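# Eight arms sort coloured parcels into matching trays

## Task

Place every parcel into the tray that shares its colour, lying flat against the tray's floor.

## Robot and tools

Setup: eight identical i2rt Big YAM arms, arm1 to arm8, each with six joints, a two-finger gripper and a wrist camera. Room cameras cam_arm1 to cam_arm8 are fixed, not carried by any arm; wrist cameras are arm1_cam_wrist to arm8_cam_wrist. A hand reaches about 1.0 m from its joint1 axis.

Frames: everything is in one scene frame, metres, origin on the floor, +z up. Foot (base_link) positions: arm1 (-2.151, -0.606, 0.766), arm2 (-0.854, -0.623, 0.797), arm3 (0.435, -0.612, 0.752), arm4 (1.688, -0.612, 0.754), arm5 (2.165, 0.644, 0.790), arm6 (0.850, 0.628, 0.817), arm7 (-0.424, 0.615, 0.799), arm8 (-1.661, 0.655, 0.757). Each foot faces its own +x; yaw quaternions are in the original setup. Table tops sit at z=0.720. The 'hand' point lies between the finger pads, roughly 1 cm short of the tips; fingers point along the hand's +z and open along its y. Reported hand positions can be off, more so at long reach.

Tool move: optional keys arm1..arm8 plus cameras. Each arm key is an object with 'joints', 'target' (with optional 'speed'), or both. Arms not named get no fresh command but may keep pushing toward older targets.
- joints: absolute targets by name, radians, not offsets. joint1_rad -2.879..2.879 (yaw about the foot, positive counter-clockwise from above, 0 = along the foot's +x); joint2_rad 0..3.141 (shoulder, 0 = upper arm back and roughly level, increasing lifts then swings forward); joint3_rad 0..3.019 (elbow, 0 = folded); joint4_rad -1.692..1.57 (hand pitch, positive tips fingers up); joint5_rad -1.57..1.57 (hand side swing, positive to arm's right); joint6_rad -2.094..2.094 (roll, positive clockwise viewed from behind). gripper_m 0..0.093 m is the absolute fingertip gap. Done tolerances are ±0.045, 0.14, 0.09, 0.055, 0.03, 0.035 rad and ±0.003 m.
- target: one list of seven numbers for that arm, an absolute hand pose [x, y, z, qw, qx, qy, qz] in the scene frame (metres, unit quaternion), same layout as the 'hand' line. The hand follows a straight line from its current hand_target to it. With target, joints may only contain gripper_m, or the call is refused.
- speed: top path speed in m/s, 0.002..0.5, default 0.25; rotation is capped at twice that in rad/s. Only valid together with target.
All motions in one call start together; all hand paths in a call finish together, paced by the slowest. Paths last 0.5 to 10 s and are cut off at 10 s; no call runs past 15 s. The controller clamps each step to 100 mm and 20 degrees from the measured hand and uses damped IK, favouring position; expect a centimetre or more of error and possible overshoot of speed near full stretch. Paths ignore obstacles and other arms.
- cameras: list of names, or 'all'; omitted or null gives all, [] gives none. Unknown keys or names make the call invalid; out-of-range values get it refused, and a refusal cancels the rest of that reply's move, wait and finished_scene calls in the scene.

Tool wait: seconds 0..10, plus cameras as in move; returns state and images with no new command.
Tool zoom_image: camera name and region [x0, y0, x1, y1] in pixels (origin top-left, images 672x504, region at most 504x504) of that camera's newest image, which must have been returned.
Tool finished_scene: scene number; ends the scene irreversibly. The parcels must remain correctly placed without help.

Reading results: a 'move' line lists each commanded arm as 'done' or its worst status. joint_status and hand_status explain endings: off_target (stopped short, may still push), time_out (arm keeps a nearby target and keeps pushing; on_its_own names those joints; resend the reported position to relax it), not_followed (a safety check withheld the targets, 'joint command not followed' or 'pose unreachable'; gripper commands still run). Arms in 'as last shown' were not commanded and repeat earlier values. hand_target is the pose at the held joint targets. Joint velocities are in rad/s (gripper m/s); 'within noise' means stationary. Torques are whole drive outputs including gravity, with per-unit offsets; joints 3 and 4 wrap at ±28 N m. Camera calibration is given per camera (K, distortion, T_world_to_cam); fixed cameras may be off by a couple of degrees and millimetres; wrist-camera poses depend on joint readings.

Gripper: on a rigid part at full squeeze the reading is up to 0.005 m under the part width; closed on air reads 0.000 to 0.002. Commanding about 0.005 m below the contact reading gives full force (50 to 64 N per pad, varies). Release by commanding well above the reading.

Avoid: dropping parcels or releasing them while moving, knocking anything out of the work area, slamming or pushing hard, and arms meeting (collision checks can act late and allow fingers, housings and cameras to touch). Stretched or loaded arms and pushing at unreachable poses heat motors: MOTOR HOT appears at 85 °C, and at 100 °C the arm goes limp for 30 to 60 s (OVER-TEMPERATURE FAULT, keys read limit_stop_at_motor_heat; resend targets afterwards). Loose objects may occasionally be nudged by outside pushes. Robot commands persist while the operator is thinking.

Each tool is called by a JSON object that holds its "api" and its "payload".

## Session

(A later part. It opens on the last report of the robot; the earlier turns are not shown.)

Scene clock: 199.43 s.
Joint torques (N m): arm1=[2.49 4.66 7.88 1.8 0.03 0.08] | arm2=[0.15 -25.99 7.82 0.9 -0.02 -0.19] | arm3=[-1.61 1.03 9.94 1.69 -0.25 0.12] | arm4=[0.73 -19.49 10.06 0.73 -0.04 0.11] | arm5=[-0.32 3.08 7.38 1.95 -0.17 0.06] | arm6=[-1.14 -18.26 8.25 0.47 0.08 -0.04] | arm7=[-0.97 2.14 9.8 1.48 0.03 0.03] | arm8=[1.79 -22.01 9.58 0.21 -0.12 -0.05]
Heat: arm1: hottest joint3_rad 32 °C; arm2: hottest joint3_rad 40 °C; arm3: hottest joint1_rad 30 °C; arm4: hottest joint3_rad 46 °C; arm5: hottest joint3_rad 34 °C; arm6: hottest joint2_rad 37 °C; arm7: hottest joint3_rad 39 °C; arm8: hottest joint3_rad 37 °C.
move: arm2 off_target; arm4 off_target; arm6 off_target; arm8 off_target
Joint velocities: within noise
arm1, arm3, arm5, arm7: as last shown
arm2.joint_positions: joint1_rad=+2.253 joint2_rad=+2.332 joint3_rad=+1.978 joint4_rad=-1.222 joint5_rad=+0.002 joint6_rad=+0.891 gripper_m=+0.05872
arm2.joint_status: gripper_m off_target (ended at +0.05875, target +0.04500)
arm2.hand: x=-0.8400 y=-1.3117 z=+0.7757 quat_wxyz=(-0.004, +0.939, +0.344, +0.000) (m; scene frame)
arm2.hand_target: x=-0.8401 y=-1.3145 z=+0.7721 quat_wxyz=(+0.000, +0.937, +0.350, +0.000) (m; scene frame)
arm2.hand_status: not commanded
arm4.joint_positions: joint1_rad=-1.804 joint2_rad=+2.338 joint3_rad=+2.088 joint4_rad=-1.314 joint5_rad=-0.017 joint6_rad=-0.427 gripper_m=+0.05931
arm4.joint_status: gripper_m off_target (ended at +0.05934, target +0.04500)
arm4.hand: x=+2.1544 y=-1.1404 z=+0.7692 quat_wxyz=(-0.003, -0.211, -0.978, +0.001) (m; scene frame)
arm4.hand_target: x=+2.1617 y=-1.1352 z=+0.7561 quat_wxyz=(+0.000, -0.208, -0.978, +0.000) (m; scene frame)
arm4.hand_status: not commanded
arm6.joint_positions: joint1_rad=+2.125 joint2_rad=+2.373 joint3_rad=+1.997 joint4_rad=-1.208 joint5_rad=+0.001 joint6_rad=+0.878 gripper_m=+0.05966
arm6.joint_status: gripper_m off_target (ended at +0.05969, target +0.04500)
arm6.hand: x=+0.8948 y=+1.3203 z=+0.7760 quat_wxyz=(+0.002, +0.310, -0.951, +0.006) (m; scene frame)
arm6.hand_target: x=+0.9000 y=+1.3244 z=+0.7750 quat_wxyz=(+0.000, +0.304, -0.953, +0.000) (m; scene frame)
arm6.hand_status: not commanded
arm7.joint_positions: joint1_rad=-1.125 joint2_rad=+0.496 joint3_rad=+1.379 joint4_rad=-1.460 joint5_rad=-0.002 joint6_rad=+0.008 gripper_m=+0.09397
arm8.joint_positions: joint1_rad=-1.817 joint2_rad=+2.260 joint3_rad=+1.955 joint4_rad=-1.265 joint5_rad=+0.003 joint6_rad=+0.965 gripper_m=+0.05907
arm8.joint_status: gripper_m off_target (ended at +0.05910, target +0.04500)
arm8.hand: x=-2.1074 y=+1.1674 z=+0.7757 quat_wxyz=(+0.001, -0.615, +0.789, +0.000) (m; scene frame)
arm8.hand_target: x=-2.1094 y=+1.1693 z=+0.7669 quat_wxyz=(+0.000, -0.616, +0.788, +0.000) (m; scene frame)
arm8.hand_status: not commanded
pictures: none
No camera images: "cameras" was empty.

{"api": "move", "payload": {"arm8": {"target":[-1.937,0.972,1.02,0,-0.616,0.788,0],"speed":0.25}, "arm2": {"target":[-0.845,-1.043,1.02,0,0.937,0.350,0],"speed":0.25}, "arm6": {"target":[0.877,1.047,1.02,0,-0.304,0.953,0],"speed":0.25}, "arm4": {"target":[1.966,-0.927,1.02,0,0.208,0.978,0],"speed":0.25}, "cameras": ["cam_arm2","cam_arm6"]}}

{"api": "move", "payload": {"arm8": {"joints":{"joint1_rad":0.42}}, "arm2": {"joints":{"joint1_rad":-1.367}}, "arm6": {"joints":{"joint1_rad":-1.46}}, "arm4": {"joints":{"joint1_rad":1.777}}, "cameras": ["cam_arm2","cam_arm6","cam_arm8","cam_arm4"]}}

Scene clock: 220.30 s.
Joint torques (N m): arm1=[2.49 4.72 7.88 1.81 0.04 0.07] | arm2=[0.26 -13.39 7.98 0.14 -0.02 -0.18] | arm3=[-1.73 0.97 9.91 1.7 -0.25 0.11] | arm4=[-1.2 -9.82 9.8 -0.23 -0.05 -0.04] | arm5=[-0.03 3.49 7.38 1.98 -0.18 0.02] | arm6=[-0.56 -9.93 8.51 -0.2 0.08 0] | arm7=[-1.2 2.14 9.74 1.46 0.04 0.03] | arm8=[1.79 -11.46 9.25 -0.59 -0.1 -0.07]
Heat: arm1: hottest joint3_rad 32 °C; arm2: hottest joint2_rad 38 °C; arm3: hottest joint1_rad 30 °C; arm4: hottest joint3_rad 43 °C; arm5: hottest joint3_rad 35 °C; arm6: hottest joint2_rad 35 °C; arm7: hottest joint3_rad 40 °C; arm8: hottest joint3_rad 35 °C.
move: arm2 done; arm4 done; arm6 done; arm8 done
Joint velocities: within noise
arm1, arm3, arm5, arm7: as last shown
arm2.joint_positions: joint1_rad=+2.253 joint2_rad=+1.441 joint3_rad=+1.324 joint4_rad=-1.439 joint5_rad=+0.002 joint6_rad=+0.891 gripper_m=+0.05872
arm2.joint_status: not commanded
arm2.hand: x=-0.8457 y=-1.0461 z=+1.0210 quat_wxyz=(+0.006, +0.939, +0.344, -0.003) (m; scene frame)
arm2.hand_target: x=-0.8451 y=-1.0430 z=+1.0200 quat_wxyz=(+0.000, +0.937, +0.350, +0.000) (m; scene frame)
arm2.hand_status: done (0.003 m and 1.1 deg from the pose sent, 0.363 m and 0.9 deg at the start)
arm4.joint_positions: joint1_rad=-1.804 joint2_rad=+1.436 joint3_rad=+1.436 joint4_rad=-1.554 joint5_rad=-0.017 joint6_rad=-0.435 gripper_m=+0.05932
arm4.joint_status: not commanded
arm4.hand: x=+1.9724 y=-0.9266 z=+1.0227 quat_wxyz=(-0.007, -0.207, -0.978, +0.004) (m; scene frame)
arm4.hand_target: x=+1.9661 y=-0.9269 z=+1.0200 quat_wxyz=(+0.000, -0.208, -0.978, +0.000) (m; scene frame)
arm4.hand_status: done (0.007 m and 1.0 deg from the pose sent, 0.379 m and 0.5 deg at the start)
arm6.joint_positions: joint1_rad=+2.125 joint2_rad=+1.462 joint3_rad=+1.272 joint4_rad=-1.387 joint5_rad=+0.001 joint6_rad=+0.882 gripper_m=+0.05966
arm6.joint_status: not commanded
arm6.hand: x=+0.8777 y=+1.0491 z=+1.0133 quat_wxyz=(+0.001, +0.308, -0.952, +0.003) (m; scene frame)
arm6.hand_target: x=+0.8770 y=+1.0471 z=+1.0200 quat_wxyz=(+0.000, +0.304, -0.953, +0.000) (m; scene frame)
arm6.hand_status: done (0.007 m and 0.6 deg from the pose sent, 0.367 m and 1.0 deg at the start)
arm8.joint_positions: joint1_rad=-1.817 joint2_rad=+1.437 joint3_rad=+1.423 joint4_rad=-1.544 joint5_rad=+0.003 joint6_rad=+0.965 gripper_m=+0.05909
arm8.joint_status: not commanded
arm8.hand: x=-1.9391 y=+0.9750 z=+1.0207 quat_wxyz=(+0.001, -0.615, +0.789, +0.006) (m; scene frame)
arm8.hand_target: x=-1.9371 y=+0.9721 z=+1.0200 quat_wxyz=(+0.000, -0.616, +0.788, +0.000) (m; scene frame)
arm8.hand_status: done (0.004 m and 0.7 deg from the pose sent, 0.356 m and 0.2 deg at the start)
pictures: cam_arm2, cam_arm6

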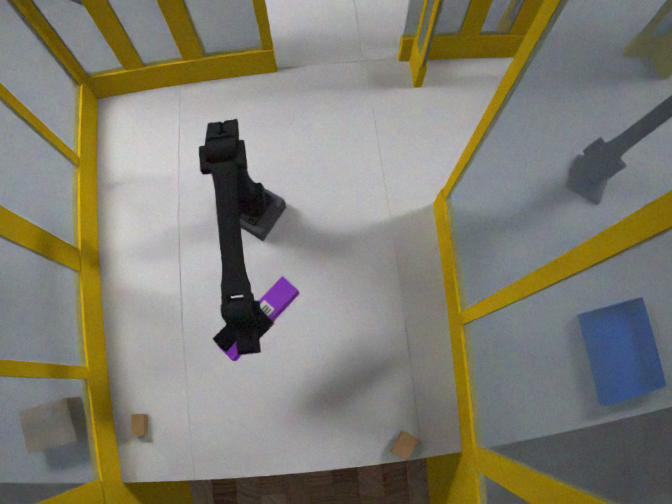

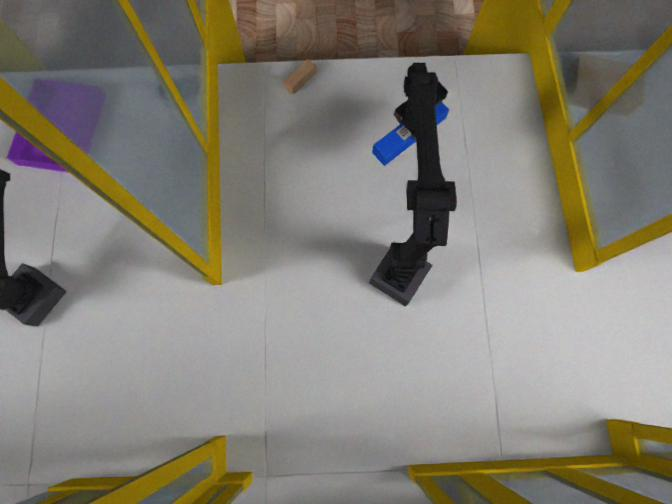

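Scene clock: 223.77 s.
Joint torques (N m): arm1=[2.43 4.6 7.97 1.76 0.04 0.07] | arm2=[0.44 -13.39 7.98 0.14 -0.02 -0.18] | arm3=[-1.67 0.91 9.91 1.68 -0.25 0.12] | arm4=[-0.91 -9.7 9.81 -0.17 -0.06 -0.01] | arm5=[-0.38 2.9 7.41 1.76 -0.18 0.04] | arm6=[-0.03 -9.82 8.5 -0.2 0.06 -0.02] | arm7=[-1.14 2.32 9.76 1.5 0.03 0.03] | arm8=[1.44 -11.34 9.31 -0.54 0.06 -0.06]
Heat: arm1: hottest joint3_rad 32 °C; arm2: hottest joint2_rad 37 °C; arm3: hottest joint1_rad 30 °C; arm4: hottest joint3_rad 43 °C; arm5: hottest joint3_rad 35 °C; arm6: hottest joint2_rad 35 °C; arm7: hottest joint3_rad 40 °C; arm8: hottest joint3_rad 35 °C.
move: arm2 done; arm4 done; arm6 done; arm8 done
Joint velocities: within noise
arm1, arm3, arm5, arm7: as last shown
arm2.joint_positions: joint1_rad=-1.368 joint2_rad=+1.441 joint3_rad=+1.324 joint4_rad=-1.439 joint5_rad=+0.002 joint6_rad=+0.891 gripper_m=+0.05884
arm2.joint_status: all done
arm2.hand: x=-0.6663 y=-0.2441 z=+1.0218 quat_wxyz=(-0.005, +0.111, -0.994, -0.006) (m; scene frame)
arm2.hand_target: x=-0.6684 y=-0.2465 z=+1.0208 quat_wxyz=(+0.000, +0.117, -0.993, -0.001) (m; scene frame)
arm2.hand_status: not commanded
arm4.joint_positions: joint1_rad=+1.789 joint2_rad=+1.436 joint3_rad=+1.436 joint4_rad=-1.554 joint5_rad=-0.017 joint6_rad=-0.437 gripper_m=+0.05948
arm4.joint_status: all done
arm4.hand: x=+1.2989 y=-0.4457 z=+1.0260 quat_wxyz=(+0.009, +1.000, +0.018, -0.018) (m; scene frame)
arm4.hand_target: x=+1.3047 y=-0.4422 z=+1.0230 quat_wxyz=(+0.012, +1.000, +0.015, -0.009) (m; scene frame)
arm4.hand_status: not commanded
arm6.joint_positions: joint1_rad=-1.468 joint2_rad=+1.462 joint3_rad=+1.272 joint4_rad=-1.388 joint5_rad=+0.002 joint6_rad=+0.884 gripper_m=+0.05984
arm6.joint_status: all done
arm6.hand: x=+0.6422 y=+0.2617 z=+1.0134 quat_wxyz=(+0.004, -0.996, -0.086, -0.001) (m; scene frame)
arm6.hand_target: x=+0.6463 y=+0.2617 z=+1.0200 quat_wxyz=(+0.000, -0.996, -0.086, +0.000) (m; scene frame)
arm6.hand_status: not commanded
arm8.joint_positions: joint1_rad=+0.424 joint2_rad=+1.437 joint3_rad=+1.423 joint4_rad=-1.544 joint5_rad=-0.002 joint6_rad=+0.964 gripper_m=+0.05909
arm8.joint_status: all done
arm8.hand: x=-1.7380 y=+0.2390 z=+1.0214 quat_wxyz=(-0.007, -0.978, -0.210, +0.002) (m; scene frame)
arm8.hand_target: x=-1.7394 y=+0.2428 z=+1.0207 quat_wxyz=(-0.001, -0.978, -0.210, +0.001) (m; scene frame)
arm8.hand_status: not commanded
pictures: cam_arm2, cam_arm4, cam_arm6, cam_arm8

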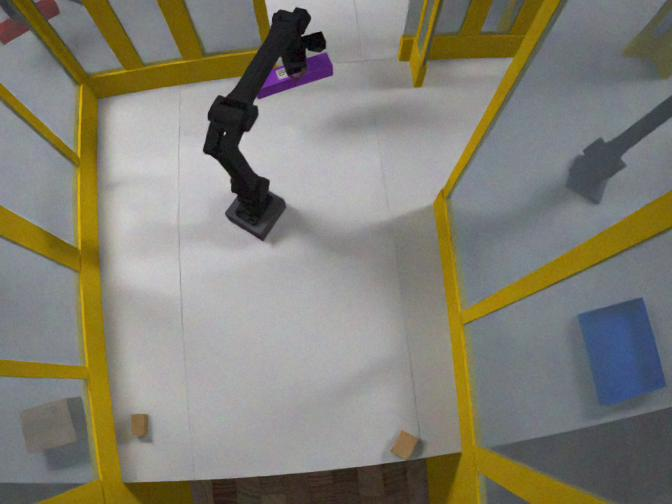

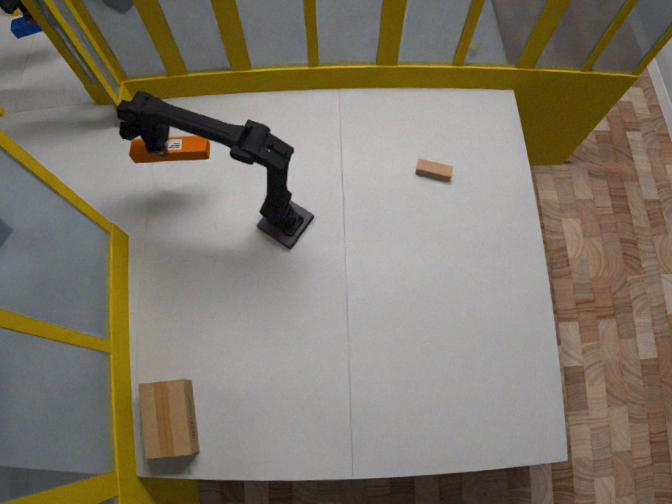

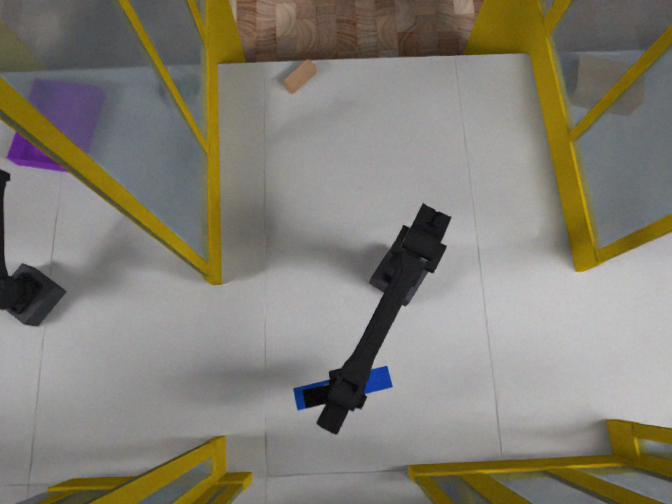

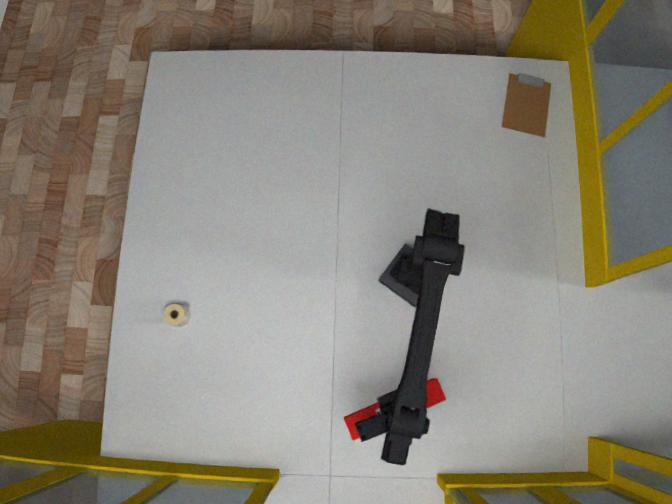

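{"api": "move", "payload": {"arm8": {"target":[-1.78,0.0,0.85,0,0.7071,0.7071,0],"speed":0.3}, "arm2": {"target":[-0.52,0.0,0.85,0,-0.7071,0.7071,0],"speed":0.3}, "arm6": {"target":[0.5,0.0,0.85,0,0.7071,0.7071,0],"speed":0.3}, "arm4": {"target":[1.05,-0.33,0.85,0,1,0,0],"speed":0.3}, "cameras": ["cam_arm3","cam_arm7","cam_arm8"]}}

{"api": "move", "payload": {"arm8": {"target":[-1.78,0.0,0.773,0,0.7071,0.7071,0],"speed":0.1}, "arm2": {"target":[-0.52,0.0,0.777,0,-0.7071,0.7071,0],"speed":0.1}, "arm6": {"target":[0.5,0.0,0.779,0,0.7071,0.7071,0],"speed":0.1}, "arm4": {"target":[1.05,-0.33,0.763,0,1,0,0],"speed":0.1}, "cameras": []}}

Scene clock: 250.57 s.
Joint torques (N m): arm1=[2.49 4.72 7.99 1.73 0.03 0.11] | arm2=[-0.32 -25.64 12.11 0.08 -0.19 -0.2] | arm3=[-1.79 0.91 9.91 1.7 -0.25 0.12] | arm4=[-0.5 -18.61 15.34 -0.28 -0.02 0.12] | arm5=[-0.32 3.55 7.41 1.95 -0.17 0.04] | arm6=[-0.15 -18.08 12.97 -0.21 -0.08 -0.19] | arm7=[-0.91 2.2 9.8 1.42 0.03 0.04] | arm8=[2.14 -20.31 14.23 -0.58 -0.17 -0.11]
Heat: arm1: hottest joint3_rad 32 °C; arm2: hottest joint3_rad 37 °C; arm3: hottest joint1_rad 30 °C; arm4: hottest joint3_rad 43 °C; arm5: hottest joint3_rad 35 °C; arm6: hottest joint3_rad 35 °C; arm7: hottest joint3_rad 40 °C; arm8: hottest joint3_rad 35 °C.
move: arm2 off_target; arm4 off_target; arm6 off_target; arm8 off_target
Joint velocities: within noise
arm1, arm3, arm5, arm7: as last shown
arm1.hand_target: x=-2.0686 y=-0.4624 z=+1.3136 quat_wxyz=(-0.415, +0.433, -0.767, -0.229) (m; scene frame)
arm2.joint_positions: joint1_rad=-1.395 joint2_rad=+2.307 joint3_rad=+2.099 joint4_rad=-1.392 joint5_rad=+0.005 joint6_rad=-0.476 gripper_m=+0.05881
arm2.joint_status: not commanded
arm2.hand: x=-0.5301 y=-0.0105 z=+0.8389 quat_wxyz=(+0.013, +0.704, -0.710, +0.006) (m; scene frame)
arm2.hand_target: x=-0.5204 y=-0.0007 z=+0.8501 quat_wxyz=(-0.001, +0.707, -0.707, +0.000) (m; scene frame)
arm2.hand_status: off_target (0.018 m and 1.7 deg from the pose sent, 0.332 m and 77.3 deg at the start)
arm4.joint_positions: joint1_rad=+1.789 joint2_rad=+2.250 joint3_rad=+2.108 joint4_rad=-1.464 joint5_rad=+0.011 joint6_rad=-0.419 gripper_m=+0.05948
arm4.joint_status: not commanded
arm4.hand: x=+1.0618 y=-0.3427 z=+0.8412 quat_wxyz=(+0.007, +1.000, +0.009, +0.013) (m; scene frame)
arm4.hand_target: x=+1.0511 y=-0.3302 z=+0.8501 quat_wxyz=(+0.000, +1.000, +0.000, -0.001) (m; scene frame)
arm4.hand_status: off_target (0.019 m and 2.0 deg from the pose sent, 0.326 m and 3.1 deg at the start)
arm6.joint_positions: joint1_rad=-1.466 joint2_rad=+2.363 joint3_rad=+2.144 joint4_rad=-1.388 joint5_rad=+0.002 joint6_rad=-0.498 gripper_m=+0.05979
arm6.joint_status: not commanded
arm6.hand: x=+0.5044 y=+0.0162 z=+0.8365 quat_wxyz=(+0.006, -0.712, -0.702, -0.017) (m; scene frame)
arm6.hand_target: x=+0.5005 y=+0.0009 z=+0.8504 quat_wxyz=(+0.000, -0.707, -0.707, +0.001) (m; scene frame)
arm6.hand_status: off_target (0.022 m and 2.2 deg from the pose sent, 0.340 m and 80.2 deg at the start)
arm8.joint_positions: joint1_rad=+0.424 joint2_rad=+2.142 joint3_rad=+1.930 joint4_rad=-1.379 joint5_rad=+0.003 joint6_rad=-0.170 gripper_m=+0.05908
arm8.joint_status: not commanded
arm8.hand: x=-1.7801 y=+0.0145 z=+0.8438 quat_wxyz=(+0.007, -0.711, -0.703, -0.008) (m; scene frame)
arm8.hand_target: x=-1.7800 y=+0.0007 z=+0.8500 quat_wxyz=(+0.000, -0.707, -0.707, +0.000) (m; scene frame)
arm8.hand_status: off_target (0.016 m and 1.4 deg from the pose sent, 0.297 m and 65.7 deg at the start)
pictures: cam_arm3, cam_arm7, cam_arm8

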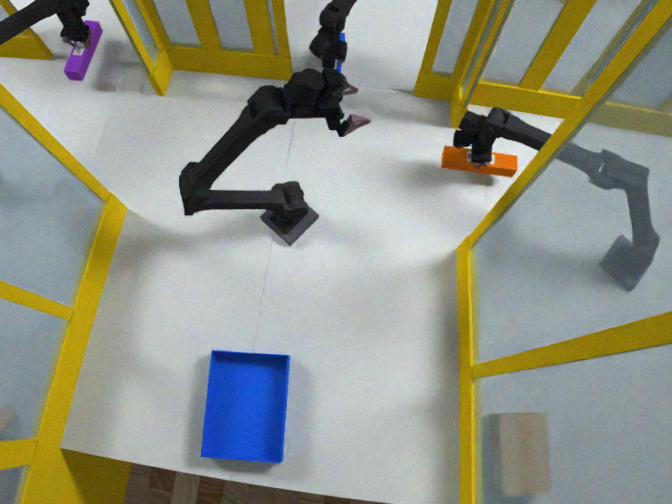

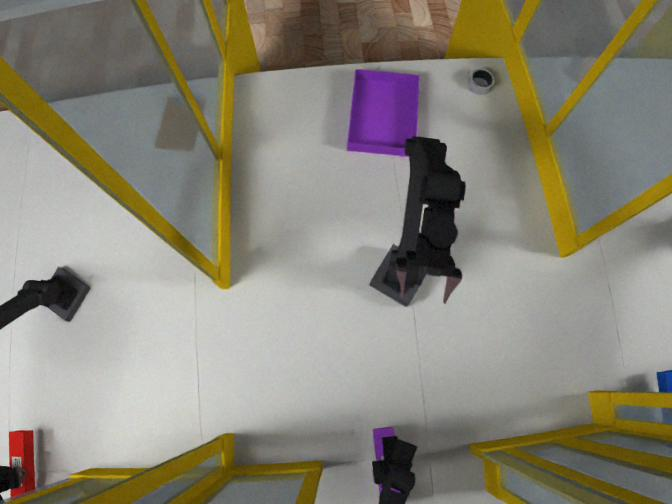

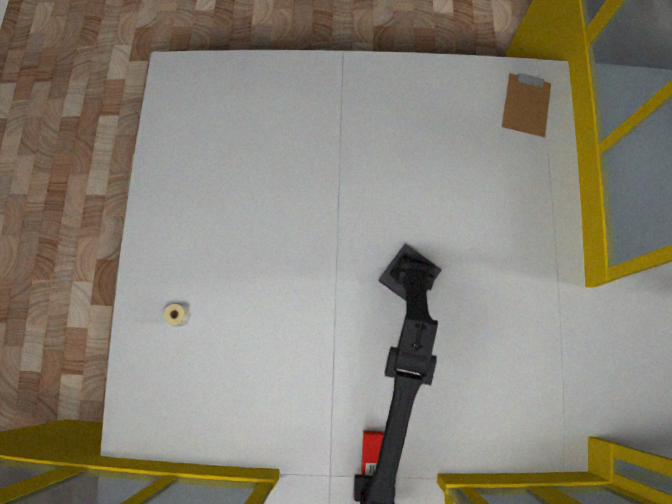

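Scene clock: 252.07 s.
Joint torques (N m): arm1=[2.55 4.6 8.05 1.72 0.05 0.05] | arm2=[-0.32 -26.7 7.92 0.94 -0.18 -0.21] | arm3=[-1.67 0.97 9.91 1.68 -0.25 0.12] | arm4=[-0.62 -19.37 9.94 0.73 -0.02 0.11] | arm5=[-0.15 3.43 7.36 1.87 -0.2 0.05] | arm6=[-0.15 -19.02 8.44 0.51 -0.06 -0.18] | arm7=[-1.14 2.37 9.8 1.46 0.02 0.02] | arm8=[2.2 -21.54 9.14 0.25 -0.19 -0.11]
Heat: arm1: hottest joint3_rad 32 °C; arm2: hottest joint3_rad 37 °C; arm3: hottest joint1_rad 30 °C; arm4: hottest joint3_rad 43 °C; arm5: hottest joint3_rad 35 °C; arm6: hottest joint2_rad 35 °C; arm7: hottest joint3_rad 40 °C; arm8: hottest joint3_rad 35 °C.
move: arm2 done; arm4 off_target; arm6 done; arm8 off_target
Joint velocities: within noise
arm1.joint_positions: joint1_rad=+1.435 joint2_rad=+0.521 joint3_rad=+1.431 joint4_rad=-1.508 joint5_rad=+0.001 joint6_rad=-0.008 gripper_m=+0.09398
arm1.joint_status: not commanded
arm1.hand: x=-2.0650 y=-0.4611 z=+1.3058 quat_wxyz=(-0.409, +0.434, -0.772, -0.220) (m; scene frame)
arm1.hand_target: x=-2.0686 y=-0.4624 z=+1.3136 quat_wxyz=(-0.415, +0.433, -0.767, -0.229) (m; scene frame)
arm1.hand_status: not commanded
arm2.joint_positions: joint1_rad=-1.395 joint2_rad=+2.375 joint3_rad=+2.071 joint4_rad=-1.274 joint5_rad=+0.004 joint6_rad=-0.476 gripper_m=+0.05881
arm2.joint_status: not commanded
arm2.hand: x=-0.5248 y=-0.0003 z=+0.7817 quat_wxyz=(+0.002, +0.704, -0.710, +0.003) (m; scene frame)
arm2.hand_target: x=-0.5201 y=-0.0001 z=+0.7771 quat_wxyz=(+0.000, +0.707, -0.707, +0.000) (m; scene frame)
arm2.hand_status: done (0.007 m and 0.6 deg from the pose sent, 0.064 m and 1.7 deg at the start)
arm3.joint_positions: joint1_rad=-2.087 joint2_rad=+0.623 joint3_rad=+1.443 joint4_rad=-1.225 joint5_rad=+0.004 joint6_rad=-0.016 gripper_m=+0.09398
arm3.joint_status: not commanded
arm3.hand: x=+0.6497 y=-0.5128 z=+1.3425 quat_wxyz=(-0.541, +0.188, -0.811, -0.118) (m; scene frame)
arm3.hand_target: x=+0.6476 y=-0.5166 z=+1.3558 quat_wxyz=(-0.553, +0.176, -0.805, -0.122) (m; scene frame)
arm3.hand_status: not commanded
arm4.joint_positions: joint1_rad=+1.789 joint2_rad=+2.314 joint3_rad=+2.045 joint4_rad=-1.304 joint5_rad=+0.011 joint6_rad=-0.419 gripper_m=+0.05948
arm4.joint_status: not commanded
arm4.hand: x=+1.0481 y=-0.3379 z=+0.7745 quat_wxyz=(+0.000, +1.000, +0.009, -0.003) (m; scene frame)
arm4.hand_target: x=+1.0503 y=-0.3301 z=+0.7630 quat_wxyz=(+0.000, +1.000, +0.000, +0.000) (m; scene frame)
arm4.hand_status: off_target (0.014 m and 1.1 deg from the pose sent, 0.080 m and 2.0 deg at the start)
arm5.joint_positions: joint1_rad=+0.669 joint2_rad=+0.625 joint3_rad=+1.427 joint4_rad=-1.371 joint5_rad=+0.001 joint6_rad=-0.010 gripper_m=+0.09397
arm5.joint_status: not commanded
arm5.hand: x=+1.9537 y=+0.5512 z=+1.3379 quat_wxyz=(+0.092, +0.860, +0.183, -0.468) (m; scene frame)
arm5.hand_target: x=+1.9566 y=+0.5504 z=+1.3504 quat_wxyz=(+0.099, +0.853, +0.180, -0.480) (m; scene frame)
arm5.hand_status: not commanded
arm6.joint_positions: joint1_rad=-1.466 joint2_rad=+2.435 joint3_rad=+2.129 joint4_rad=-1.276 joint5_rad=+0.001 joint6_rad=-0.499 gripper_m=+0.05979
arm6.joint_status: not commanded
arm6.hand: x=+0.4985 y=+0.0054 z=+0.7812 quat_wxyz=(+0.002, -0.712, -0.702, -0.005) (m; scene frame)
arm6.hand_target: x=+0.5000 y=+0.0001 z=+0.7789 quat_wxyz=(+0.000, -0.707, -0.707, +0.000) (m; scene frame)
arm6.hand_status: done (0.006 m and 1.0 deg from the pose sent, 0.060 m and 2.2 deg at the start)
arm7.joint_positions: joint1_rad=-1.125 joint2_rad=+0.496 joint3_rad=+1.379 joint4_rad=-1.460 joint5_rad=-0.002 joint6_rad=+0.008 gripper_m=+0.09397
arm7.joint_status: not commanded
arm7.hand: x=-0.4562 y=+0.4469 z=+1.3303 quat_wxyz=(-0.304, -0.681, -0.557, +0.366) (m; scene frame)
arm7.hand_target: x=-0.4576 y=+0.4500 z=+1.3403 quat_wxyz=(-0.307, -0.677, -0.552, +0.377) (m; scene frame)
arm7.hand_status: not commanded
arm8.joint_positions: joint1_rad=+0.424 joint2_rad=+2.208 joint3_rad=+1.882 joint4_rad=-1.239 joint5_rad=+0.003 joint6_rad=-0.171 gripper_m=+0.05908
arm8.joint_status: not commanded
arm8.hand: x=-1.7825 y=+0.0017 z=+0.7843 quat_wxyz=(-0.001, -0.711, -0.703, +0.003) (m; scene frame)
arm8.hand_target: x=-1.7801 y=+0.0002 z=+0.7731 quat_wxyz=(+0.000, -0.707, -0.707, +0.000) (m; scene frame)
arm8.hand_status: off_target (0.012 m and 0.8 deg from the pose sent, 0.072 m and 1.4 deg at the start)
pictures: none
No camera images: "cameras" was empty.

{"api": "move", "payload": {"arm8": {"target":[-1.78,0.0,0.762,0,0.7071,0.7071,0],"speed":0.05}, "arm2": {"target":[-0.52,0.0,0.769,0,-0.7071,0.7071,0],"speed":0.05}, "arm6": {"target":[0.5,0.0,0.773,0,0.7071,0.7071,0],"speed":0.05}, "arm4": {"target":[1.05,-0.33,0.756,0,1,0,0],"speed":0.05}, "cameras": []}}

{"api": "move", "payload": {"arm8": {"joints":{"gripper_m":0.093}}, "arm2": {"joints":{"gripper_m":0.093}}, "arm6": {"joints":{"gripper_m":0.093}}, "arm4": {"joints":{"gripper_m":0.093}}, "cameras": ["arm8_cam_wrist","arm2_cam_wrist"]}}

{"api": "move", "payload": {"arm8": {"target":[-1.78,0.005,0.93,0,0.7071,0.7071,0]}, "arm2": {"target":[-0.52,-0.01,0.93,0,-0.7071,0.7071,0]}, "arm6": {"target":[0.5,0.01,0.93,0,0.7071,0.7071,0]}, "arm4": {"target":[1.055,-0.33,0.93,0,1,0,0]}, "cameras": ["arm8_cam_wrist","arm2_cam_wrist","arm6_cam_wrist","arm4_cam_wrist"]}}

{"api": "move", "payload": {"arm8": {"target":[-1.74,0.26,1.05,0,0.7071,0.7071,0],"speed":0.35}, "arm2": {"target":[-0.67,-0.26,1.05,0,-0.7071,0.7071,0],"speed":0.35}, "arm6": {"target":[0.65,0.27,1.05,0,0.7071,0.7071,0],"speed":0.35}, "arm4": {"target":[1.31,-0.44,1.05,0,1,0,0],"speed":0.35}, "cameras": ["cam_arm3","cam_arm2","cam_arm1","cam_arm4"]}}

Scene clock: 278.80 s.
Joint torques (N m): arm1=[2.37 4.6 7.99 1.7 0.04 0.08] | arm2=[-0.32 -25.93 7.35 0.99 -0.18 -0.21] | arm3=[-1.67 1.03 9.91 1.69 -0.26 0.11] | arm4=[-0.62 -19.02 9.31 0.72 -0.02 0.11] | arm5=[-0.44 2.9 7.46 1.85 -0.18 0.07] | arm6=[-0.15 -18.55 8.09 0.55 -0.07 -0.18] | arm7=[-1.2 2.26 9.78 1.48 0.03 0.03] | arm8=[2.14 -20.66 8.77 0.31 -0.18 -0.1]
Heat: arm1: hottest joint3_rad 32 °C; arm2: hottest joint2_rad 40 °C; arm3: hottest joint1_rad 30 °C; arm4: hottest joint3_rad 42 °C; arm5: hottest joint3_rad 35 °C; arm6: hottest joint2_rad 36 °C; arm7: hottest joint3_rad 40 °C; arm8: hottest joint2_rad 34 °C.
move: arm2 off_target; arm4 off_target; arm6 done; arm8 off_target
Joint velocities: within noise
arm1, arm3, arm5, arm7: as last shown
arm2.joint_positions: joint1_rad=-1.395 joint2_rad=+2.375 joint3_rad=+2.071 joint4_rad=-1.259 joint5_rad=+0.004 joint6_rad=-0.476 gripper_m=+0.05881
arm2.joint_status: not commanded
arm2.hand: x=-0.5231 y=+0.0030 z=+0.7817 quat_wxyz=(-0.005, +0.704, -0.710, +0.000) (m; scene frame)
arm2.hand_target: x=-0.5202 y=-0.0001 z=+0.7692 quat_wxyz=(+0.000, +0.707, -0.707, +0.000) (m; scene frame)
arm2.hand_status: off_target (0.013 m and 0.7 deg from the pose sent, 0.014 m and 0.6 deg at the start)
arm4.joint_positions: joint1_rad=+1.789 joint2_rad=+2.314 joint3_rad=+2.045 joint4_rad=-1.291 joint5_rad=+0.011 joint6_rad=-0.419 gripper_m=+0.05948
arm4.joint_status: not commanded
arm4.hand: x=+1.0451 y=-0.3366 z=+0.7746 quat_wxyz=(-0.003, +1.000, +0.009, -0.009) (m; scene frame)
arm4.hand_target: x=+1.0505 y=-0.3302 z=+0.7562 quat_wxyz=(+0.000, +1.000, +0.000, +0.000) (m; scene frame)
arm4.hand_status: off_target (0.020 m and 1.5 deg from the pose sent, 0.020 m and 1.1 deg at the start)
arm6.joint_positions: joint1_rad=-1.466 joint2_rad=+2.436 joint3_rad=+2.129 joint4_rad=-1.266 joint5_rad=+0.001 joint6_rad=-0.499 gripper_m=+0.05979
arm6.joint_status: not commanded
arm6.hand: x=+0.4973 y=+0.0034 z=+0.7806 quat_wxyz=(+0.001, -0.712, -0.702, -0.001) (m; scene frame)
arm6.hand_target: x=+0.5000 y=+0.0001 z=+0.7731 quat_wxyz=(+0.000, -0.707, -0.707, +0.000) (m; scene frame)
arm6.hand_status: done (0.009 m and 0.8 deg from the pose sent, 0.010 m and 1.0 deg at the start)
arm8.joint_positions: joint1_rad=+0.424 joint2_rad=+2.211 joint3_rad=+1.875 joint4_rad=-1.218 joint5_rad=+0.003 joint6_rad=-0.171 gripper_m=+0.05908
arm8.joint_status: not commanded
arm8.hand: x=-1.7829 y=-0.0005 z=+0.7795 quat_wxyz=(-0.004, -0.711, -0.703, +0.008) (m; scene frame)
arm8.hand_target: x=-1.7801 y=+0.0005 z=+0.7622 quat_wxyz=(+0.000, -0.707, -0.707, +0.000) (m; scene frame)
arm8.hand_status: off_target (0.018 m and 1.2 deg from the pose sent, 0.023 m and 0.8 deg at the start)
pictures: none
No camera images: "cameras" was empty.

Scene clock: 279.43 s.
Joint torques (N m): arm1=[2.08 4.6 8.06 1.68 0.04 0.08] | arm2=[-0.32 -25.93 7.35 0.96 -0.18 -0.21] | arm3=[-1.79 1.08 9.89 1.69 -0.25 0.12] | arm4=[-0.62 -18.96 9.31 0.75 -0.02 0.11] | arm5=[0.15 3.02 7.47 1.85 -0.18 0.05] | arm6=[-0.09 -18.55 8.08 0.55 -0.06 -0.18] | arm7=[-1.03 2.26 9.77 1.46 0.03 0.03] | arm8=[2.08 -20.54 8.77 0.27 -0.18 -0.08]
Heat: arm1: hottest joint3_rad 32 °C; arm2: hottest joint2_rad 40 °C; arm3: hottest joint1_rad 30 °C; arm4: hottest joint3_rad 42 °C; arm5: hottest joint3_rad 35 °C; arm6: hottest joint2_rad 36 °C; arm7: hottest joint3_rad 40 °C; arm8: hottest joint2_rad 34 °C.
move: arm2 done; arm4 done; arm6 done; arm8 done
Joint velocities: within noise
arm1, arm3, arm5, arm7: as last shown
arm2.joint_positions: joint1_rad=-1.395 joint2_rad=+2.375 joint3_rad=+2.071 joint4_rad=-1.259 joint5_rad=+0.004 joint6_rad=-0.477 gripper_m=+0.09283
arm2.joint_status: all done
arm2.hand: x=-0.5232 y=+0.0030 z=+0.7817 quat_wxyz=(-0.005, +0.704, -0.710, +0.000) (m; scene frame)
arm2.hand_target: x=-0.5202 y=-0.0001 z=+0.7692 quat_wxyz=(+0.000, +0.707, -0.707, +0.000) (m; scene frame)
arm2.hand_status: not commanded
arm4.joint_positions: joint1_rad=+1.789 joint2_rad=+2.314 joint3_rad=+2.045 joint4_rad=-1.290 joint5_rad=+0.011 joint6_rad=-0.419 gripper_m=+0.09280
arm4.joint_status: all done
arm4.hand: x=+1.0450 y=-0.3365 z=+0.7746 quat_wxyz=(-0.003, +1.000, +0.009, -0.009) (m; scene frame)
arm4.hand_target: x=+1.0505 y=-0.3302 z=+0.7562 quat_wxyz=(+0.000, +1.000, +0.000, +0.000) (m; scene frame)
arm4.hand_status: not commanded
arm6.joint_positions: joint1_rad=-1.466 joint2_rad=+2.436 joint3_rad=+2.129 joint4_rad=-1.266 joint5_rad=+0.001 joint6_rad=-0.499 gripper_m=+0.09278
arm6.joint_status: all done
arm6.hand: x=+0.4973 y=+0.0034 z=+0.7806 quat_wxyz=(+0.001, -0.712, -0.702, -0.001) (m; scene frame)
arm6.hand_target: x=+0.5000 y=+0.0002 z=+0.7731 quat_wxyz=(+0.000, -0.707, -0.707, +0.000) (m; scene frame)
arm6.hand_status: not commanded
arm8.joint_positions: joint1_rad=+0.424 joint2_rad=+2.211 joint3_rad=+1.875 joint4_rad=-1.218 joint5_rad=+0.003 joint6_rad=-0.171 gripper_m=+0.09282
arm8.joint_status: all done
arm8.hand: x=-1.7829 y=-0.0006 z=+0.7795 quat_wxyz=(-0.004, -0.711, -0.703, +0.008) (m; scene frame)
arm8.hand_target: x=-1.7801 y=+0.0004 z=+0.7622 quat_wxyz=(+0.000, -0.707, -0.707, +0.000) (m; scene frame)
arm8.hand_status: not commanded
pictures: arm2_cam_wrist, arm8_cam_wrist
camera_calibration:
arm2_cam_wrist: T_world_to_cam=[[0.999726, -0.0134307, 0.0191676, 0.506913], [-0.0220444, -0.815477, 0.578369, -0.456796], [0.00786289, -0.578634, -0.81555, 0.763986], [0, 0, 0, 1]] pos_world=[-0.522851, 0.0763694, 0.877549]
arm8_cam_wrist: T_world_to_cam=[[-0.999841, 0.0170588, -0.00516855, -1.77758], [0.0109386, 0.816166, 0.577713, -0.426062], [0.0140735, 0.577565, -0.816223, 0.782264], [0, 0, 0, 1]] pos_world=[-1.78365, -0.0737474, 0.875456]

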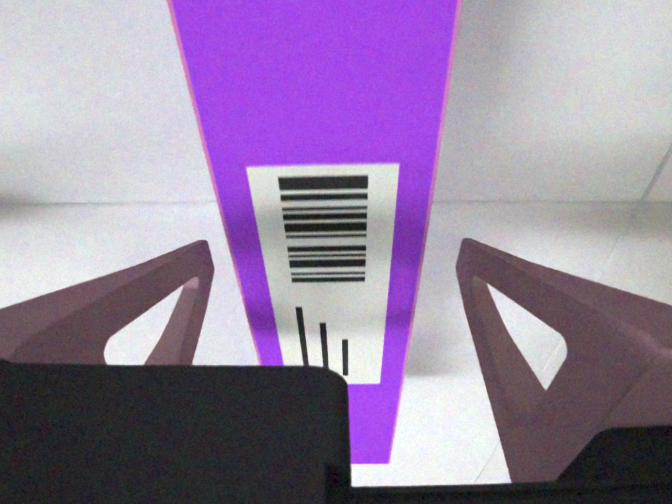

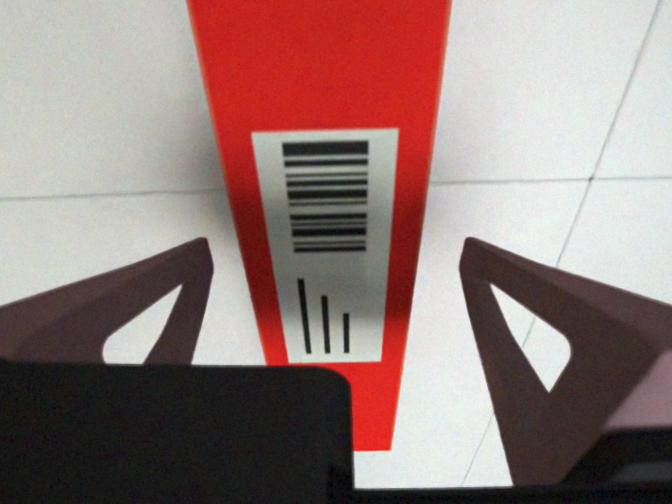

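Scene clock: 281.10 s.
Joint torques (N m): arm1=[2.26 4.66 7.97 1.72 0.04 0.06] | arm2=[-0.26 -24.88 12.05 0.05 -0.16 -0.21] | arm3=[-1.67 0.91 9.92 1.69 -0.25 0.12] | arm4=[-0.62 -18.08 15.28 -0.23 -0.02 0.11] | arm5=[-0.56 2.49 7.54 1.65 -0.16 0.07] | arm6=[-0.73 -19.31 13.14 -0.27 -0.05 -0.18] | arm7=[-1.08 2.26 9.78 1.46 0.04 0.04] | arm8=[2.14 -20.13 14.15 -0.61 -0.17 -0.11]
Heat: arm1: hottest joint3_rad 32 °C; arm2: hottest joint2_rad 40 °C; arm3: hottest joint1_rad 30 °C; arm4: hottest joint3_rad 42 °C; arm5: hottest joint3_rad 35 °C; arm6: hottest joint2_rad 36 °C; arm7: hottest joint3_rad 40 °C; arm8: hottest joint2_rad 35 °C.
move: arm2 off_target; arm4 off_target; arm6 off_target; arm8 off_target
Joint velocities: within noise
arm1, arm3, arm5, arm7: as last shown
arm2.joint_positions: joint1_rad=-1.402 joint2_rad=+2.245 joint3_rad=+2.209 joint4_rad=-1.557 joint5_rad=+0.004 joint6_rad=-0.483 gripper_m=+0.09293
arm2.joint_status: not commanded
arm2.hand: x=-0.5284 y=-0.0177 z=+0.9220 quat_wxyz=(+0.010, +0.704, -0.710, +0.005) (m; scene frame)
arm2.hand_target: x=-0.5203 y=-0.0106 z=+0.9300 quat_wxyz=(-0.001, +0.707, -0.707, +0.000) (m; scene frame)
arm2.hand_status: off_target (0.014 m and 1.4 deg from the pose sent, 0.149 m and 0.7 deg at the start)
arm4.joint_positions: joint1_rad=+1.789 joint2_rad=+2.226 joint3_rad=+2.288 joint4_rad=-1.660 joint5_rad=+0.011 joint6_rad=-0.419 gripper_m=+0.09290
arm4.joint_status: not commanded
arm4.hand: x=+1.0636 y=-0.3422 z=+0.9260 quat_wxyz=(+0.005, +1.000, +0.009, +0.009) (m; scene frame)
arm4.hand_target: x=+1.0559 y=-0.3302 z=+0.9300 quat_wxyz=(+0.000, +1.000, +0.000, -0.001) (m; scene frame)
arm4.hand_status: off_target (0.015 m and 1.6 deg from the pose sent, 0.156 m and 1.5 deg at the start; pose on its path clipped on 6 of 50 steps)
arm6.joint_positions: joint1_rad=-1.466 joint2_rad=+2.315 joint3_rad=+2.236 joint4_rad=-1.545 joint5_rad=+0.001 joint6_rad=-0.506 gripper_m=+0.09288
arm6.joint_status: not commanded
arm6.hand: x=+0.5080 y=+0.0223 z=+0.9043 quat_wxyz=(+0.008, -0.709, -0.704, -0.026) (m; scene frame)
arm6.hand_target: x=+0.5006 y=+0.0113 z=+0.9303 quat_wxyz=(+0.000, -0.707, -0.707, +0.001) (m; scene frame)
arm6.hand_status: off_target (0.030 m and 3.1 deg from the pose sent, 0.150 m and 0.8 deg at the start; pose on its path clipped on 6 of 50 steps)
arm8.joint_positions: joint1_rad=+0.424 joint2_rad=+2.108 joint3_rad=+2.076 joint4_rad=-1.563 joint5_rad=+0.003 joint6_rad=-0.172 gripper_m=+0.09292
arm8.joint_status: not commanded
arm8.hand: x=-1.7798 y=+0.0166 z=+0.9214 quat_wxyz=(+0.007, -0.711, -0.703, -0.009) (m; scene frame)
arm8.hand_target: x=-1.7800 y=+0.0056 z=+0.9300 quat_wxyz=(+0.000, -0.707, -0.707, +0.000) (m; scene frame)
arm8.hand_status: off_target (0.014 m and 1.4 deg from the pose sent, 0.151 m and 1.2 deg at the start; pose on its path clipped on 5 of 50 steps)
pictures: arm2_cam_wrist, arm4_cam_wrist, arm6_cam_wrist, arm8_cam_wrist
camera_calibration:
arm2_cam_wrist: T_world_to_cam=[[0.999891, -0.0138433, 0.00516229, 0.522115], [-0.0141698, -0.799579, 0.600394, -0.570802], [-0.00418381, -0.600402, -0.799688, 0.845036], [0, 0, 0, 1]] pos_world=[-0.526611, 0.0581876, 1.01578]
arm4_cam_wrist: T_world_to_cam=[[-0.0325536, 0.999469, 0.00137424, 0.372772], [0.80334, 0.0253474, 0.594981, -1.39198], [0.594631, 0.0204728, -0.803738, 0.24372], [0, 0, 0, 1]] pos_world=[0.985445, -0.34228, 1.02358]
arm6_cam_wrist: T_world_to_cam=[[-0.999833, 0.000700901, -0.0182865, 0.523016], [-0.0106598, 0.789924, 0.613112, -0.560827], [0.0148747, 0.613204, -0.789785, 0.817267], [0, 0, 0, 1]] pos_world=[0.504794, -0.0585072, 0.998879]
arm8_cam_wrist: T_world_to_cam=[[-0.999799, 0.0162386, -0.0117805, -1.76783], [0.00569512, 0.79279, 0.609469, -0.560273], [0.0192364, 0.609279, -0.792723, 0.875099], [0, 0, 0, 1]] pos_world=[-1.78111, -0.0602932, 1.01435]

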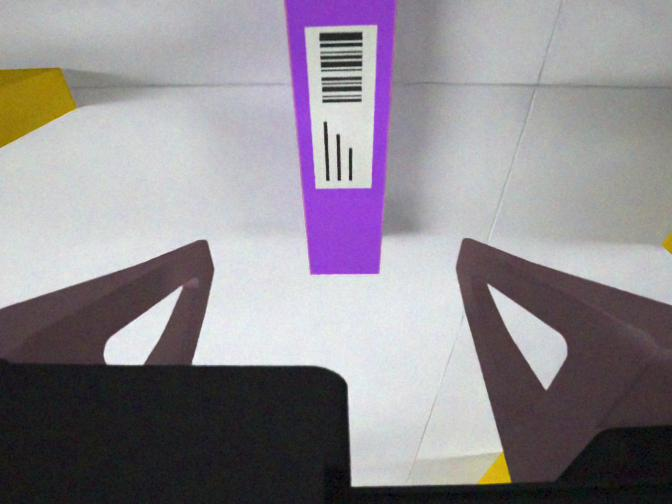

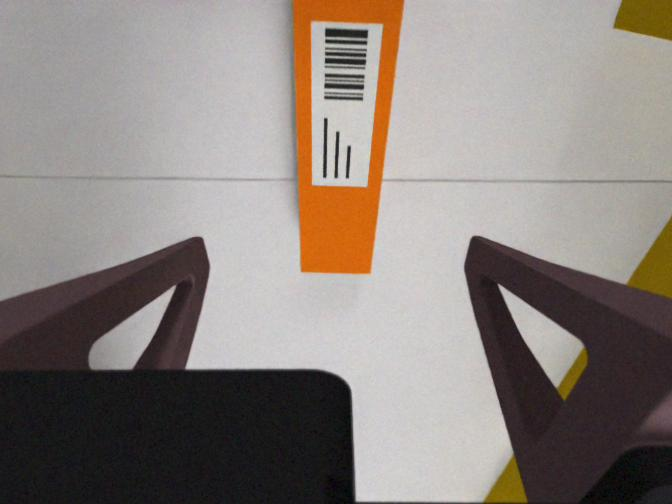

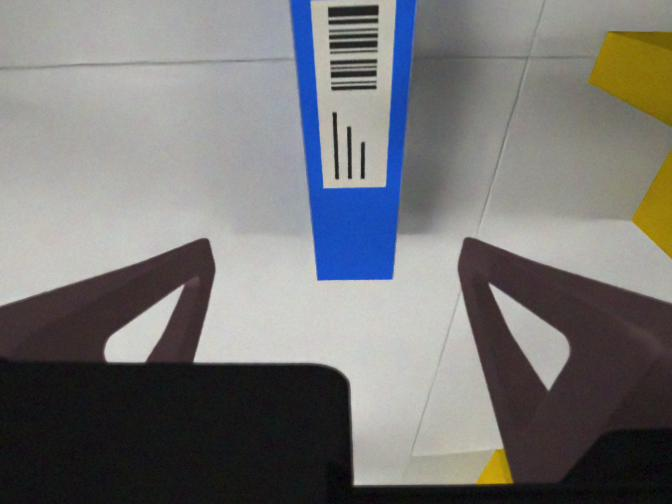

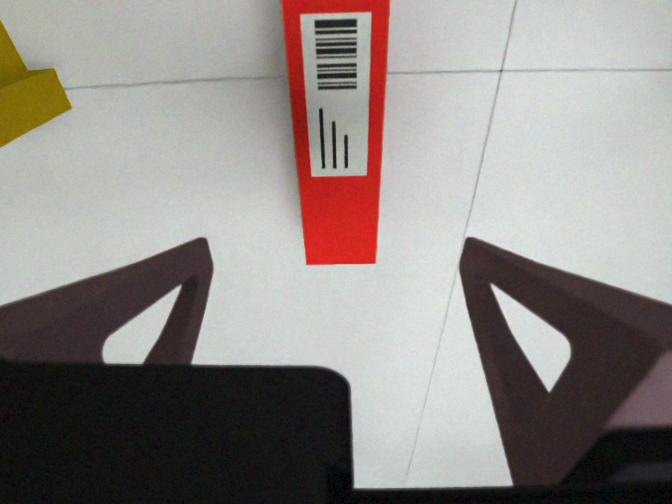

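Scene clock: 282.90 s.
Joint torques (N m): arm1=[2.43 4.54 7.95 1.78 0.02 0.08] | arm2=[0.73 -12.57 7.98 0.16 -0.16 0.07] | arm3=[-1.61 0.91 9.92 1.7 -0.24 0.12] | arm4=[-0.67 -9.64 9.68 -0.2 -0.03 0.11] | arm5=[-0.38 2.78 7.36 1.88 -0.16 0.03] | arm6=[-0.21 -9.35 8.54 -0.16 -0.06 -0.12] | arm7=[-1.08 2.37 9.81 1.4 0.03 0.03] | arm8=[1.03 -10.58 9.18 -0.61 -0.16 -0.11]
Heat: arm1: hottest joint3_rad 32 °C; arm2: hottest joint2_rad 40 °C; arm3: hottest joint1_rad 30 °C; arm4: hottest joint3_rad 42 °C; arm5: hottest joint3_rad 35 °C; arm6: hottest joint2_rad 36 °C; arm7: hottest joint3_rad 40 °C; arm8: hottest joint2_rad 35 °C.
move: arm2 done; arm4 done; arm6 done; arm8 done
Joint velocities: within noise
arm1, arm3, arm5, arm7: as last shown
arm2.joint_positions: joint1_rad=-1.384 joint2_rad=+1.401 joint3_rad=+1.362 joint4_rad=-1.516 joint5_rad=+0.004 joint6_rad=-0.483 gripper_m=+0.09293
arm2.joint_status: not commanded
arm2.hand: x=-0.6657 y=-0.2586 z=+1.0521 quat_wxyz=(-0.008, +0.710, -0.704, -0.001) (m; scene frame)
arm2.hand_target: x=-0.6699 y=-0.2600 z=+1.0500 quat_wxyz=(+0.000, +0.707, -0.707, +0.000) (m; scene frame)
arm2.hand_status: done (0.005 m and 1.1 deg from the pose sent, 0.308 m and 1.4 deg at the start)
arm4.joint_positions: joint1_rad=+1.789 joint2_rad=+1.433 joint3_rad=+1.505 joint4_rad=-1.631 joint5_rad=+0.011 joint6_rad=-0.417 gripper_m=+0.09290
arm4.joint_status: not commanded
arm4.hand: x=+1.3045 y=-0.4423 z=+1.0532 quat_wxyz=(-0.003, +1.000, +0.008, -0.009) (m; scene frame)
arm4.hand_target: x=+1.3099 y=-0.4400 z=+1.0500 quat_wxyz=(+0.000, +1.000, +0.000, +0.000) (m; scene frame)
arm4.hand_status: done (0.007 m and 1.5 deg from the pose sent, 0.293 m and 1.6 deg at the start)
arm6.joint_positions: joint1_rad=-1.466 joint2_rad=+1.427 joint3_rad=+1.317 joint4_rad=-1.466 joint5_rad=+0.001 joint6_rad=-0.506 gripper_m=+0.09288
arm6.joint_status: not commanded
arm6.hand: x=+0.6469 y=+0.2687 z=+1.0446 quat_wxyz=(+0.001, -0.710, -0.704, -0.002) (m; scene frame)
arm6.hand_target: x=+0.6499 y=+0.2700 z=+1.0500 quat_wxyz=(+0.000, -0.707, -0.707, +0.000) (m; scene frame)
arm6.hand_status: done (0.006 m and 0.5 deg from the pose sent, 0.320 m and 3.1 deg at the start)
arm8.joint_positions: joint1_rad=+0.418 joint2_rad=+1.396 joint3_rad=+1.459 joint4_rad=-1.621 joint5_rad=+0.003 joint6_rad=-0.187 gripper_m=+0.09292
arm8.joint_status: not commanded
arm8.hand: x=-1.7379 y=+0.2555 z=+1.0515 quat_wxyz=(-0.003, -0.707, -0.707, +0.007) (m; scene frame)
arm8.hand_target: x=-1.7400 y=+0.2599 z=+1.0501 quat_wxyz=(+0.000, -0.707, -0.707, +0.000) (m; scene frame)
arm8.hand_status: done (0.005 m and 0.8 deg from the pose sent, 0.278 m and 1.4 deg at the start)
pictures: cam_arm1, cam_arm2, cam_arm3, cam_arm4

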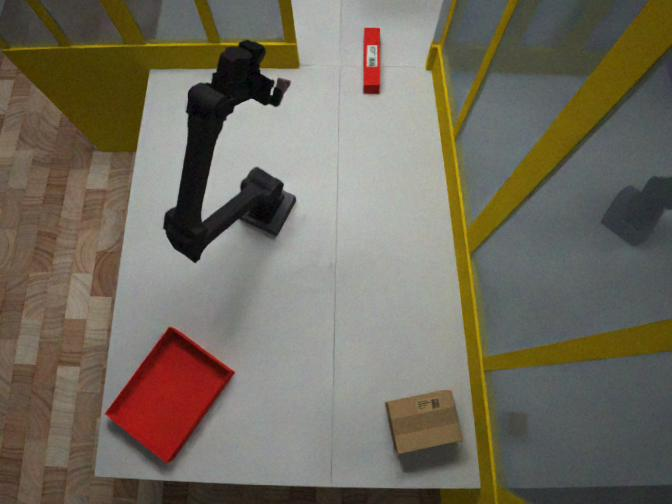

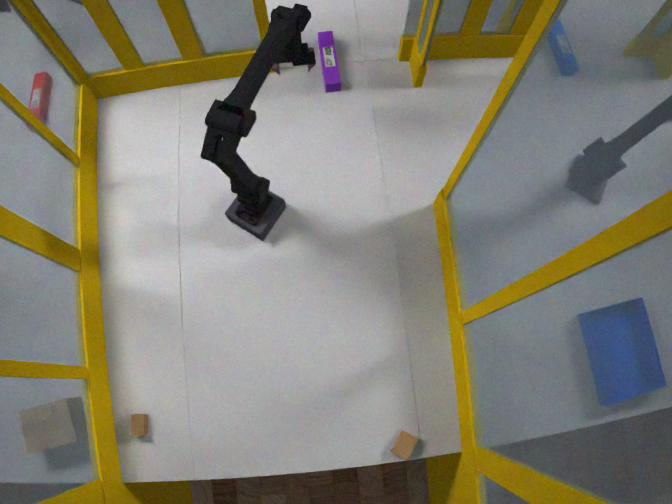

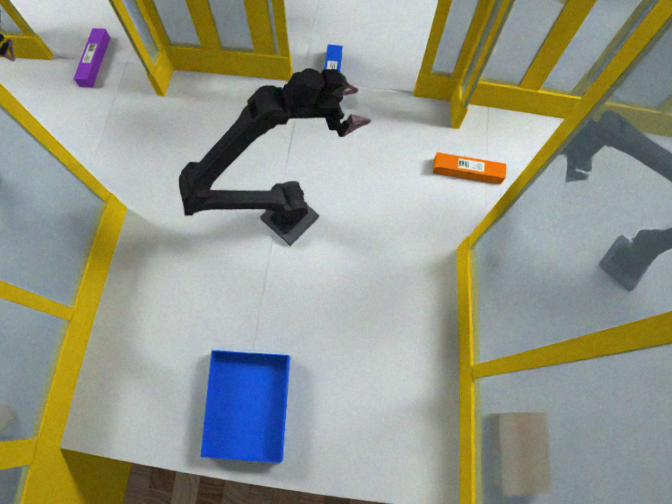

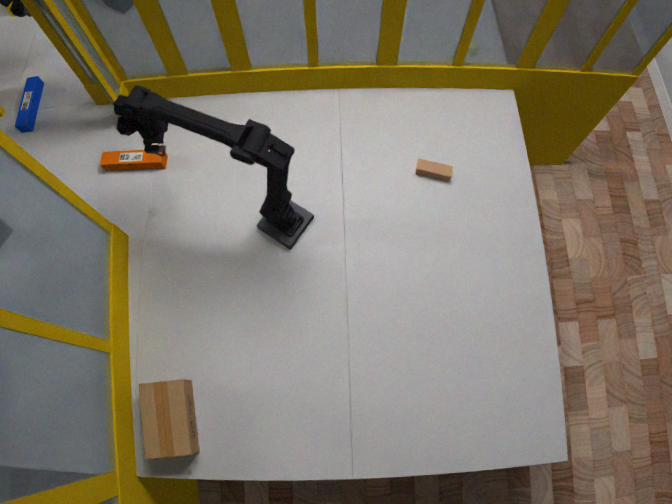

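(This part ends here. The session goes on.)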